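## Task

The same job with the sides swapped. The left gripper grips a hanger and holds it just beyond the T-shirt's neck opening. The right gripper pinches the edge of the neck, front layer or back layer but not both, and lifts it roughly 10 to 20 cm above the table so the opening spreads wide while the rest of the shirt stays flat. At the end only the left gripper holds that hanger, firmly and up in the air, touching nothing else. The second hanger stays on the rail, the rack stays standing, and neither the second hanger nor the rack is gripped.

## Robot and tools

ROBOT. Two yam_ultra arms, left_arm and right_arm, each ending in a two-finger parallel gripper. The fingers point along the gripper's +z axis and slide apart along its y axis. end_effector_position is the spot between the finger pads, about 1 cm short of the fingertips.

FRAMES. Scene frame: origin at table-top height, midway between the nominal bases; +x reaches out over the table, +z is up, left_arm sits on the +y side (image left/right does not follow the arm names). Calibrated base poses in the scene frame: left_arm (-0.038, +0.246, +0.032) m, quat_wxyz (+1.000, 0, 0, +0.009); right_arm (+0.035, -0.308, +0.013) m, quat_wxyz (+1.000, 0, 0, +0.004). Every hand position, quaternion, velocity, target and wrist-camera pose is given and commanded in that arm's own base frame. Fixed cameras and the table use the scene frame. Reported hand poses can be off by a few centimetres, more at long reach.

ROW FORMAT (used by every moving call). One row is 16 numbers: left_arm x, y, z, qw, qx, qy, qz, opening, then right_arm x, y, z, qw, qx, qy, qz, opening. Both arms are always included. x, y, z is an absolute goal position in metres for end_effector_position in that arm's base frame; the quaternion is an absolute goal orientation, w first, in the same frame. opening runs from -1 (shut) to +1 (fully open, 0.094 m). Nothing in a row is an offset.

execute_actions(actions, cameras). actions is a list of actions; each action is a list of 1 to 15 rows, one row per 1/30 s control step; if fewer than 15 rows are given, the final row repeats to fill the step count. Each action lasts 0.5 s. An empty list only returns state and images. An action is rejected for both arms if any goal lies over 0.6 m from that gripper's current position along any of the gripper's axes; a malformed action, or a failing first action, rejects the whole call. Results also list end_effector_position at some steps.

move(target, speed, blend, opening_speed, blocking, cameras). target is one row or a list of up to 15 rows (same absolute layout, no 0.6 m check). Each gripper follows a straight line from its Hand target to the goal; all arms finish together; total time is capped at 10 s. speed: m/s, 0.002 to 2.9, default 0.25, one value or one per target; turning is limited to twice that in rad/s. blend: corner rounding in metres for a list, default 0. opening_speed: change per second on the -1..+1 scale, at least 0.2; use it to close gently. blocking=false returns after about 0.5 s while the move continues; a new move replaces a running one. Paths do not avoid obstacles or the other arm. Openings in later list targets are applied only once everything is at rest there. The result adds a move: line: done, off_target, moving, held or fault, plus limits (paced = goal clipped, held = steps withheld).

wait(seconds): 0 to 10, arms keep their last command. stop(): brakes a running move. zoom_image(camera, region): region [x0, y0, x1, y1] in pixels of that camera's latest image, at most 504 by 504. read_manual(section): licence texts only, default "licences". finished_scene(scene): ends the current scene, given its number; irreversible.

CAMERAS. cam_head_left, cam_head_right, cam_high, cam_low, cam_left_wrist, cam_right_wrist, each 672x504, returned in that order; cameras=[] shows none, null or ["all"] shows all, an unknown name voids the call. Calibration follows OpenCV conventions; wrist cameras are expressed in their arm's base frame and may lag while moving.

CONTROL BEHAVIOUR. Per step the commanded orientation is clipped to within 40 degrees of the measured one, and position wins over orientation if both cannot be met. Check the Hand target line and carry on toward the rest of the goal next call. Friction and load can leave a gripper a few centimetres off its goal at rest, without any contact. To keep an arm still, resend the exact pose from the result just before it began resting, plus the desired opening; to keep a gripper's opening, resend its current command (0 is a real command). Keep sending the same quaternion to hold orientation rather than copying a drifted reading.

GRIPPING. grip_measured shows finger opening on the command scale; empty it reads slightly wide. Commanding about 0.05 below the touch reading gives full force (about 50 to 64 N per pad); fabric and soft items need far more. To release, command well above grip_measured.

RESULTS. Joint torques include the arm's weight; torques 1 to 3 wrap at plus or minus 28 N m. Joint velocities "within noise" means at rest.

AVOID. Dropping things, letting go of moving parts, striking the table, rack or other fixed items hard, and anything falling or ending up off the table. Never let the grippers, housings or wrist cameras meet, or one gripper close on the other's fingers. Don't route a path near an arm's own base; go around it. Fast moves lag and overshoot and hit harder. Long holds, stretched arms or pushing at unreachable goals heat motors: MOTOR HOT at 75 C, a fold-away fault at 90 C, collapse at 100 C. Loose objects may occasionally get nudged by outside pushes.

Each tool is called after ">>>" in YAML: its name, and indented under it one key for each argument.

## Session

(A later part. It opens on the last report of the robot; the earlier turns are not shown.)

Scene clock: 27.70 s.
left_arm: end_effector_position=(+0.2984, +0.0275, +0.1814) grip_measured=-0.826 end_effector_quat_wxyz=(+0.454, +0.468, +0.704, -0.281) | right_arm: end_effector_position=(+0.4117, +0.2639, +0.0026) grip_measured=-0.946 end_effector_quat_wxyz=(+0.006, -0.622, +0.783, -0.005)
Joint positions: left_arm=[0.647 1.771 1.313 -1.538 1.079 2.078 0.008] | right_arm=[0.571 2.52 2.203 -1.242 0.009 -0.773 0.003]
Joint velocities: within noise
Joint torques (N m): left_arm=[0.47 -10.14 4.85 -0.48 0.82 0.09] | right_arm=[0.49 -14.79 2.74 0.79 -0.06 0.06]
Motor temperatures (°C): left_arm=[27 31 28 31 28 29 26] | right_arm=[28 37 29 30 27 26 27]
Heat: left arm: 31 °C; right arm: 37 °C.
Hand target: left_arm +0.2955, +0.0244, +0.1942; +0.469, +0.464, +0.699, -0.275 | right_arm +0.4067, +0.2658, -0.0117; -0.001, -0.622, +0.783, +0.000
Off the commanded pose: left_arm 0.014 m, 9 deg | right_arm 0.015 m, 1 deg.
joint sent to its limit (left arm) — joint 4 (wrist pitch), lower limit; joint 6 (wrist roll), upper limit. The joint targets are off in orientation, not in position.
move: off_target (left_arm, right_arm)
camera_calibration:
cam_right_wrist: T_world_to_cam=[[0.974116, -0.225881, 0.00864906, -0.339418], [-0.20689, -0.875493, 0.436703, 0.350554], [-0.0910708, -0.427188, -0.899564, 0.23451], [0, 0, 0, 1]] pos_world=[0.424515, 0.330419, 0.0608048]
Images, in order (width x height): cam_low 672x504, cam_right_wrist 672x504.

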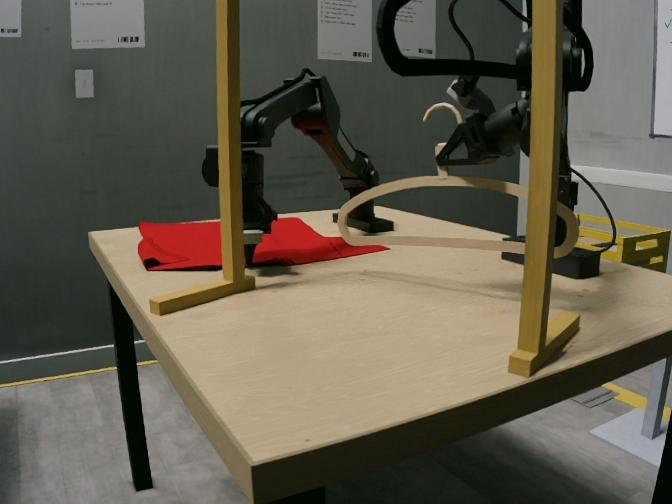

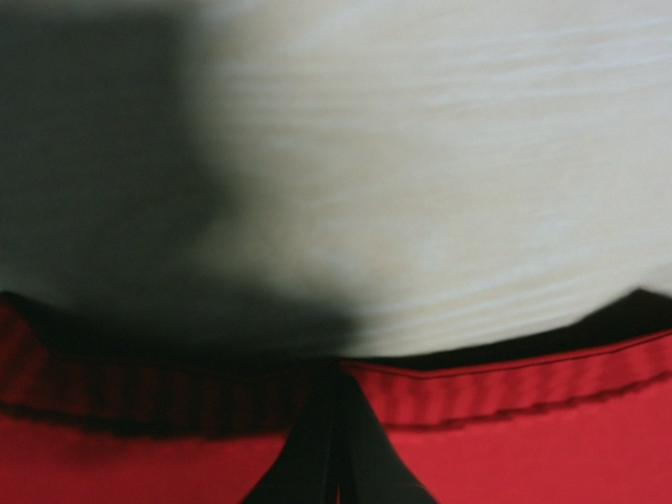

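>>> move:
  target: [0.295,0.025,0.195,0.465,0.489,0.657,-0.337,-1,0.407,0.262,0.05,0,-0.6225,0.783,0,-1]
  speed: 0.05
  cameras: ["cam_right_wrist","cam_low","cam_high"]

>>> zoom_image:
  camera: "cam_low"
  region: [130, 180, 370, 300]

Scene clock: 30.00 s.
left_arm: end_effector_position=(+0.2983, +0.0275, +0.1813) grip_measured=-0.826 end_effector_quat_wxyz=(+0.454, +0.468, +0.704, -0.281) | right_arm: end_effector_position=(+0.4039, +0.2588, +0.0375) grip_measured=-0.947 end_effector_quat_wxyz=(-0.013, -0.622, +0.783, -0.003)
Joint positions: left_arm=[0.647 1.771 1.313 -1.538 1.079 2.078 0.008] | right_arm=[0.571 2.519 2.341 -1.418 0.009 -0.773 0.003]
Joint velocities: within noise
Joint torques (N m): left_arm=[0.66 -10.21 4.96 -0.53 0.82 0.09] | right_arm=[-0.05 -16.51 7.68 0.19 -0.05 -0.01]
Motor temperatures (°C): left_arm=[27 31 28 31 28 29 26] | right_arm=[28 38 29 30 27 26 27]
Heat: left arm: 31 °C; right arm: 38 °C.
Hand target: left_arm +0.2955, +0.0244, +0.1941; +0.469, +0.464, +0.699, -0.275 | right_arm +0.4068, +0.2619, +0.0499; +0.000, -0.622, +0.783, +0.000
Off the commanded pose: left_arm 0.014 m, 9 deg | right_arm 0.013 m, 2 deg.
joint sent to its limit (left arm) — joint 4 (wrist pitch), lower limit; joint 6 (wrist roll), upper limit. The joint targets are off in orientation, not in position.
move: off_target (left_arm, right_arm)
camera_calibration:
cam_right_wrist: T_world_to_cam=[[0.973976, -0.225942, -0.0179135, -0.332091], [-0.192463, -0.866213, 0.461122, 0.320157], [-0.119704, -0.445674, -0.887156, 0.278966], [0, 0, 0, 1]] pos_world=[0.41846, 0.326619, 0.0939061]
Images, in order (width x height): cam_high 672x504, cam_low 672x504, cam_right_wrist 672x504.

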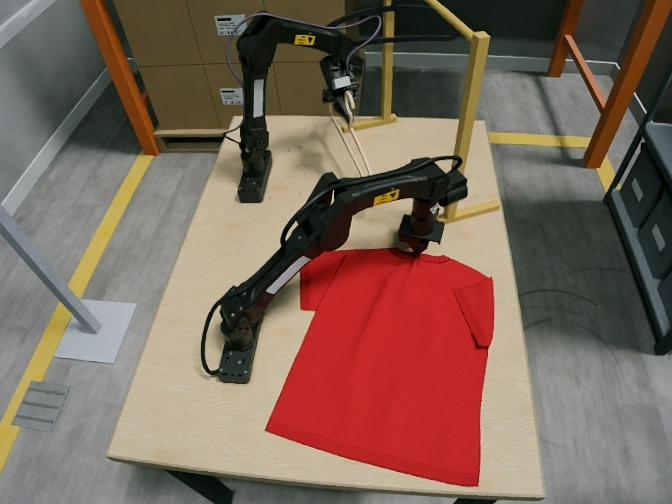

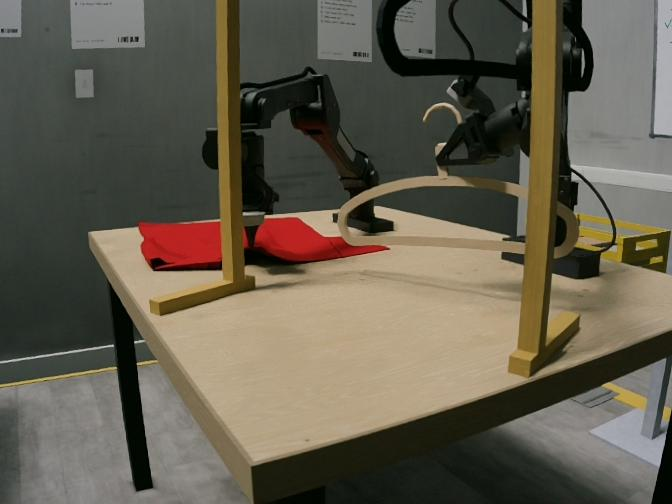

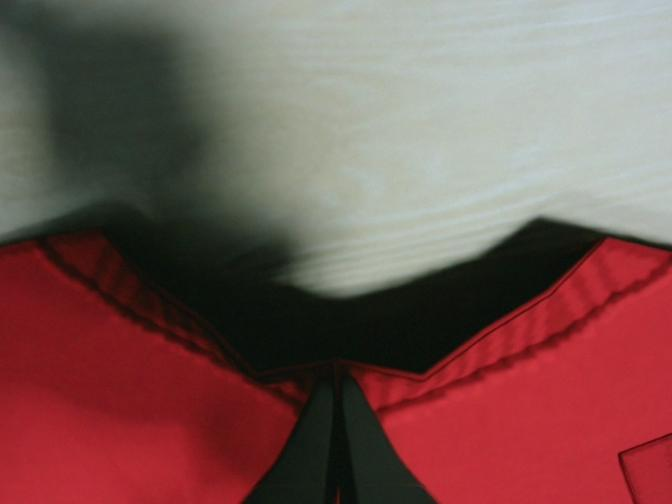

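Scaled by 2.100 from the camera's 672x504 image, which has a finer 960x720 frame.

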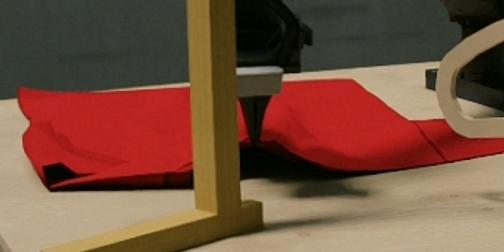

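>>> move:
  target: [0.295,0.025,0.195,0.465,0.489,0.657,-0.337,-1,0.405,0.245,0.13,0,-0.6225,0.783,0,-1]
  speed: 0.06

>>> zoom_image:
  camera: "cam_low"
  region: [130, 180, 370, 300]

>>> zoom_image:
  camera: "cam_right_wrist"
  region: [0, 100, 672, 504]

Scene clock: 31.93 s.
left_arm: end_effector_position=(+0.2983, +0.0275, +0.1813) grip_measured=-0.826 end_effector_quat_wxyz=(+0.454, +0.468, +0.704, -0.281) | right_arm: end_effector_position=(+0.4074, +0.2482, +0.1090) grip_measured=-0.947 end_effector_quat_wxyz=(+0.024, -0.622, +0.782, -0.007)
Joint positions: left_arm=[0.647 1.771 1.313 -1.538 1.079 2.078 0.008] | right_arm=[0.548 2.449 2.499 -1.571 0.009 -0.796 0.003]
Joint velocities: within noise
Joint torques (N m): left_arm=[0.44 -10.22 4.93 -0.51 0.78 0.1] | right_arm=[-0.44 -19.28 4.71 0.38 -0.06 -0.04]
Motor temperatures (°C): left_arm=[27 31 28 31 28 29 26] | right_arm=[28 39 29 30 27 26 27]
Heat: left arm: 31 °C; right arm: 39 °C.
Hand target: left_arm +0.2955, +0.0244, +0.1941; +0.469, +0.464, +0.699, -0.275 | right_arm +0.4049, +0.2449, +0.1290; +0.039, -0.622, +0.782, -0.005
Off the commanded pose: left_arm 0.014 m, 9 deg | right_arm 0.021 m, 3 deg.
joint sent to its limit (left arm) — joint 4 (wrist pitch), lower limit; joint 6 (wrist roll), upper limit. The joint targets are off in orientation, not in position.
joint sent to its limit (right arm) — joint 4 (wrist pitch), lower limit. The joint targets are off in orientation, not in position.
move: off_target (left_arm, right_arm)
camera_calibration:
cam_left_wrist: T_world_to_cam=[[-0.91263, -0.406496, -0.0432184, 0.291835], [-0.286856, 0.712149, -0.640748, 0.219535], [0.29124, -0.572368, -0.766534, 0.154593], [0, 0, 0, 1]] pos_world=[0.284289, 0.0507724, 0.27178]
cam_right_wrist: T_world_to_cam=[[0.973604, -0.225569, 0.0348544, -0.342377], [-0.219521, -0.883586, 0.413626, 0.299052], [-0.0625043, -0.410359, -0.909779, 0.308513], [0, 0, 0, 1]] pos_world=[0.418271, 0.31361, 0.168917]

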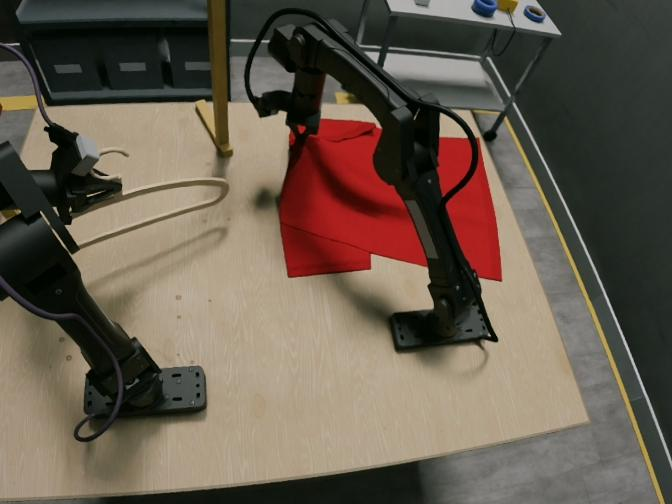

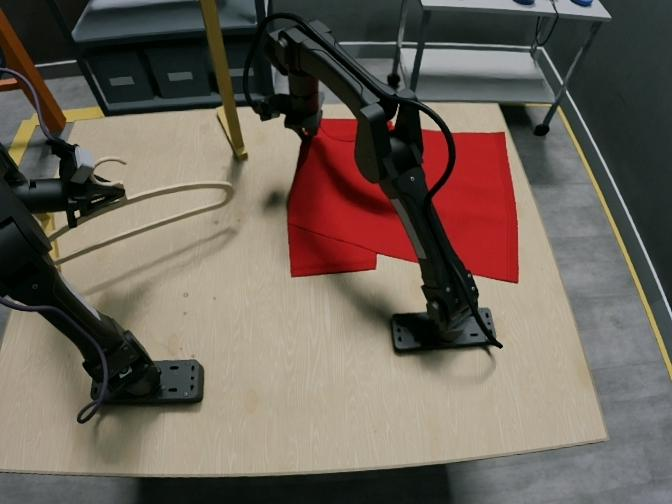

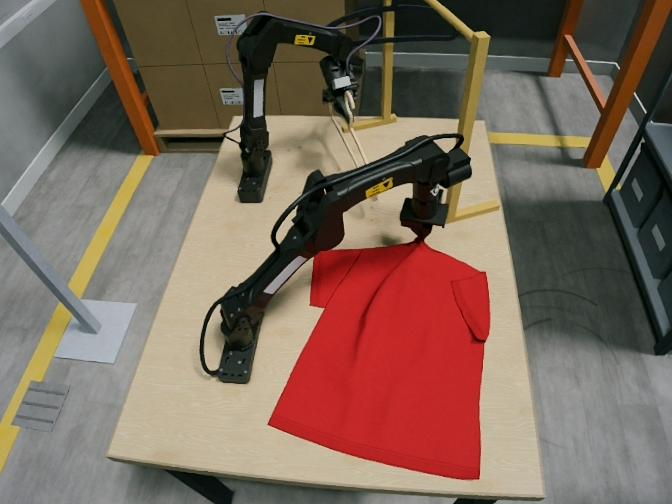

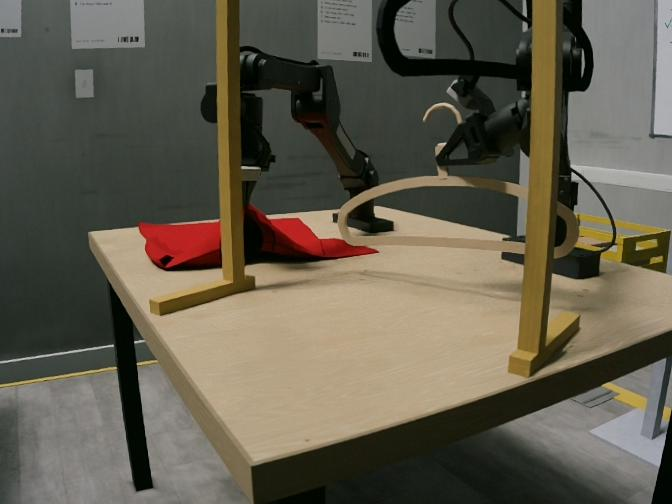

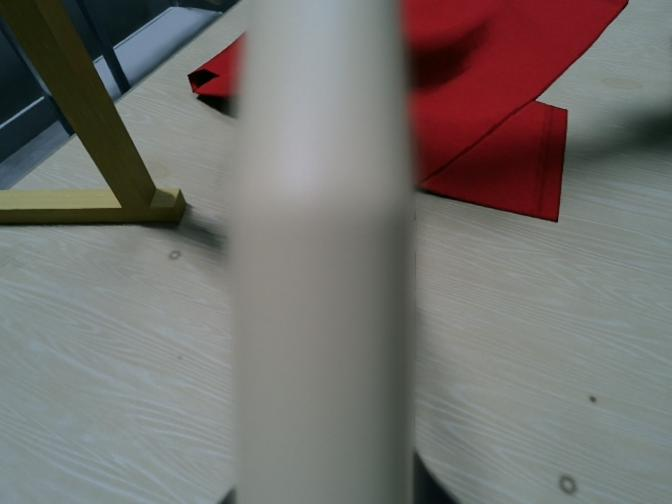

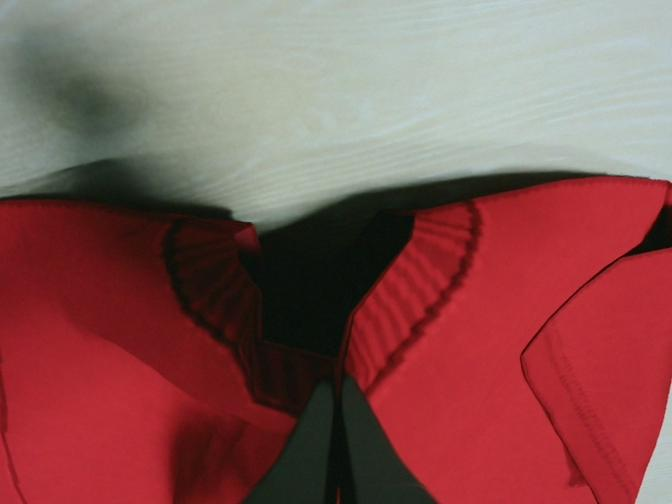

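Scaled by 2.100 from the camera's 672x504 image, which has a finer 960x720 frame.

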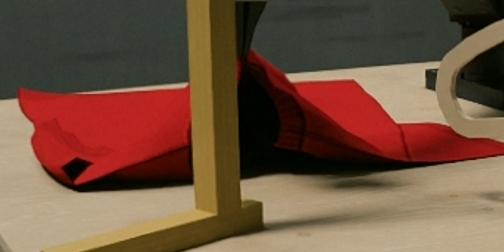

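Region (0, 100, 672, 504) is 672x404 pixels. A region can be at most 504 by 504 pixels.

>>> wait:
  seconds: 2
  cameras: ["cam_right_wrist","cam_high","cam_head_left"]

>>> zoom_image:
  camera: "cam_right_wrist"
  region: [130, 140, 560, 440]

Scene clock: 34.17 s.
left_arm: end_effector_position=(+0.2983, +0.0275, +0.1813) grip_measured=-0.826 end_effector_quat_wxyz=(+0.454, +0.468, +0.704, -0.281) | right_arm: end_effector_position=(+0.4074, +0.2481, +0.1090) grip_measured=-0.947 end_effector_quat_wxyz=(+0.024, -0.623, +0.782, -0.007)
Joint positions: left_arm=[0.647 1.771 1.313 -1.538 1.079 2.078 0.008] | right_arm=[0.548 2.449 2.499 -1.572 0.009 -0.797 0.003]
Joint velocities: within noise
Joint torques (N m): left_arm=[0.43 -10.26 4.89 -0.49 0.82 0.1] | right_arm=[-0.44 -19.43 4.83 0.38 -0.05 -0.05]
Motor temperatures (°C): left_arm=[27 31 28 31 28 29 26] | right_arm=[28 39 29 30 27 26 27]
Heat: left arm: 31 °C; right arm: 39 °C.
Hand target: left_arm +0.2955, +0.0244, +0.1941; +0.469, +0.464, +0.699, -0.275 | right_arm +0.4049, +0.2449, +0.1290; +0.040, -0.622, +0.782, -0.005
Tool commands: left_gripper/opening=-1.0 right_gripper/opening=-1.0
Off the commanded pose: left_arm 0.014 m, 9 deg | right_arm 0.021 m, 3 deg.
wait: 2.00 s; at rest from the start
camera_calibration:
cam_right_wrist: T_world_to_cam=[[0.973709, -0.22515, 0.0346109, -0.342508], [-0.219024, -0.883596, 0.413867, 0.298847], [-0.0626, -0.410566, -0.909679, 0.308511], [0, 0, 0, 1]] pos_world=[0.418271, 0.313609, 0.168818]
Images, in order (width x height): cam_head_left 672x504, cam_high 672x504, cam_right_wrist 672x504.

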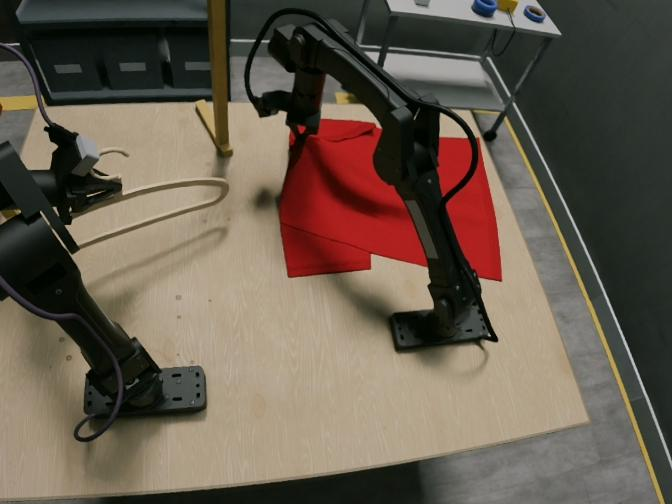

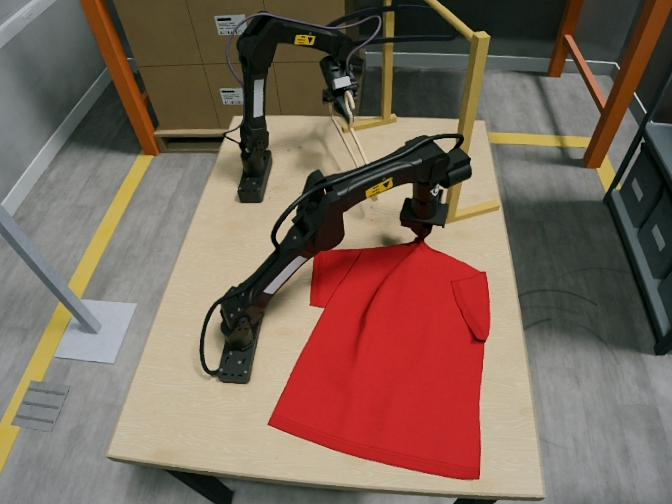

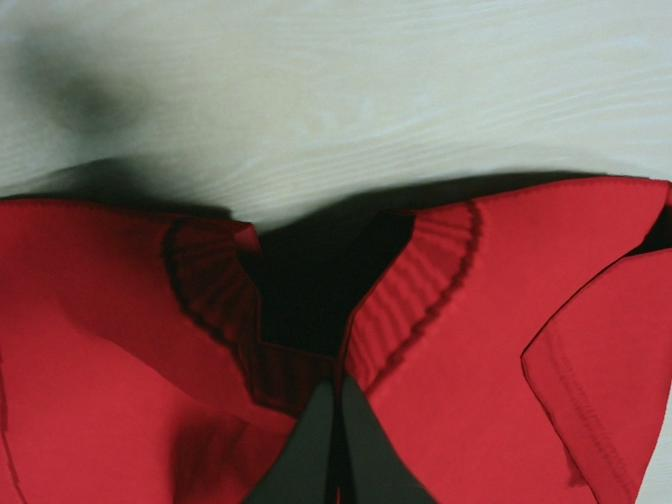

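Scaled by 1.172 from the camera's 672x504 image, which has a finer 960x720 frame.

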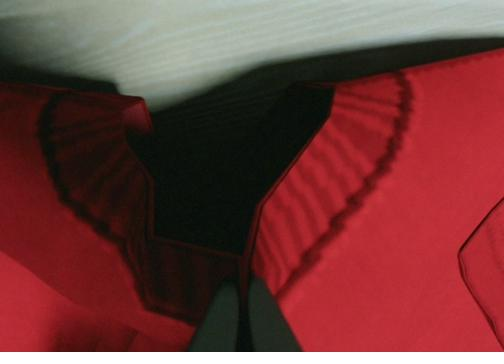

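>>> wait:
  seconds: 0.1
  cameras: ["cam_low","cam_left_wrist"]

>>> zoom_image:
  camera: "cam_low"
  region: [190, 190, 330, 290]

Scene clock: 34.50 s.
left_arm: end_effector_position=(+0.2983, +0.0275, +0.1813) grip_measured=-0.826 end_effector_quat_wxyz=(+0.454, +0.468, +0.704, -0.281) | right_arm: end_effector_position=(+0.4073, +0.2481, +0.1090) grip_measured=-0.947 end_effector_quat_wxyz=(+0.023, -0.623, +0.782, -0.007)
Joint positions: left_arm=[0.647 1.771 1.313 -1.538 1.079 2.078 0.008] | right_arm=[0.548 2.449 2.499 -1.572 0.009 -0.797 0.003]
Joint velocities: within noise
Joint torques (N m): left_arm=[0.42 -10.22 4.86 -0.47 0.82 0.08] | right_arm=[-0.44 -19.43 4.83 0.39 -0.06 -0.05]
Motor temperatures (°C): left_arm=[27 31 28 31 28 29 26] | right_arm=[28 39 29 30 27 26 27]
Heat: left arm: 31 °C; right arm: 39 °C.
Hand target: left_arm +0.2955, +0.0244, +0.1941; +0.469, +0.464, +0.699, -0.275 | right_arm +0.4049, +0.2449, +0.1290; +0.039, -0.622, +0.782, -0.005
Tool commands: left_gripper/opening=-1.0 right_gripper/opening=-1.0
Off the commanded pose: left_arm 0.014 m, 9 deg | right_arm 0.021 m, 3 deg.
wait: 0.10 s; at rest from the start
camera_calibration:
cam_left_wrist: T_world_to_cam=[[-0.91263, -0.406496, -0.0432184, 0.291835], [-0.286856, 0.712149, -0.640748, 0.219535], [0.29124, -0.572368, -0.766534, 0.154593], [0, 0, 0, 1]] pos_world=[0.284289, 0.0507724, 0.27178]
Images, in order (width x height): cam_low 672x504, cam_left_wrist 672x504.

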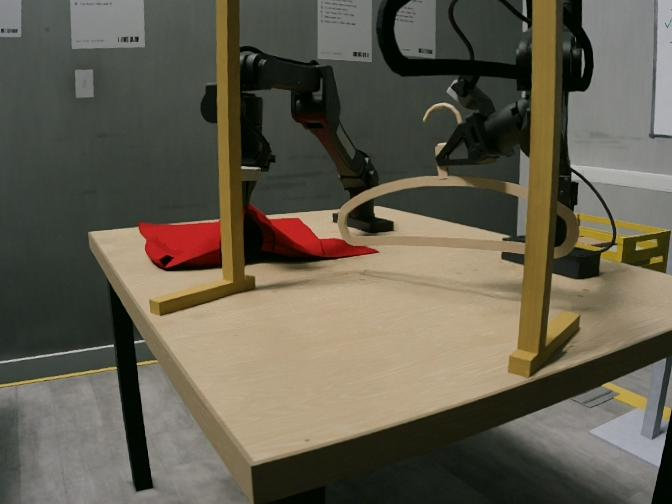

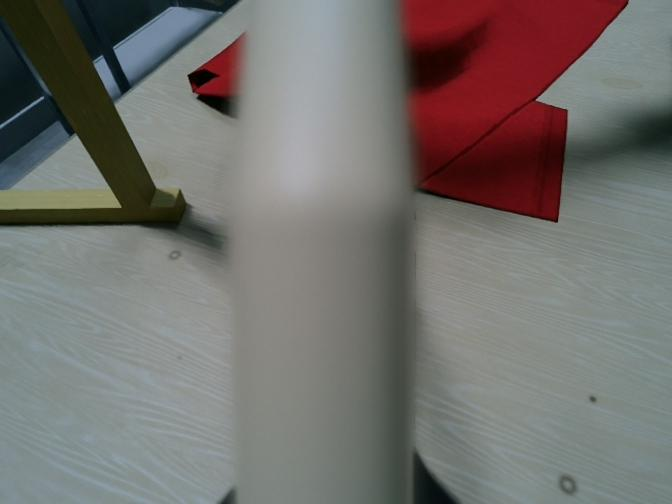

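Scaled by 3.600 from the camera's 672x504 image, which has a finer 960x720 frame.

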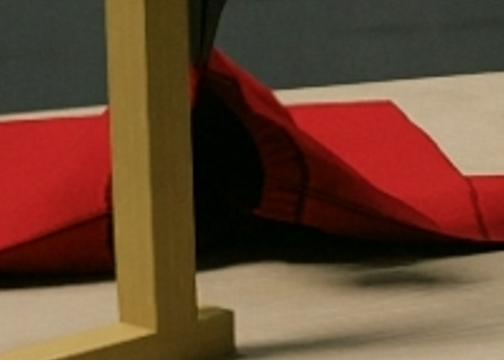

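>>> finished_scene:
  scene: 2

The scene is finished: the task was done.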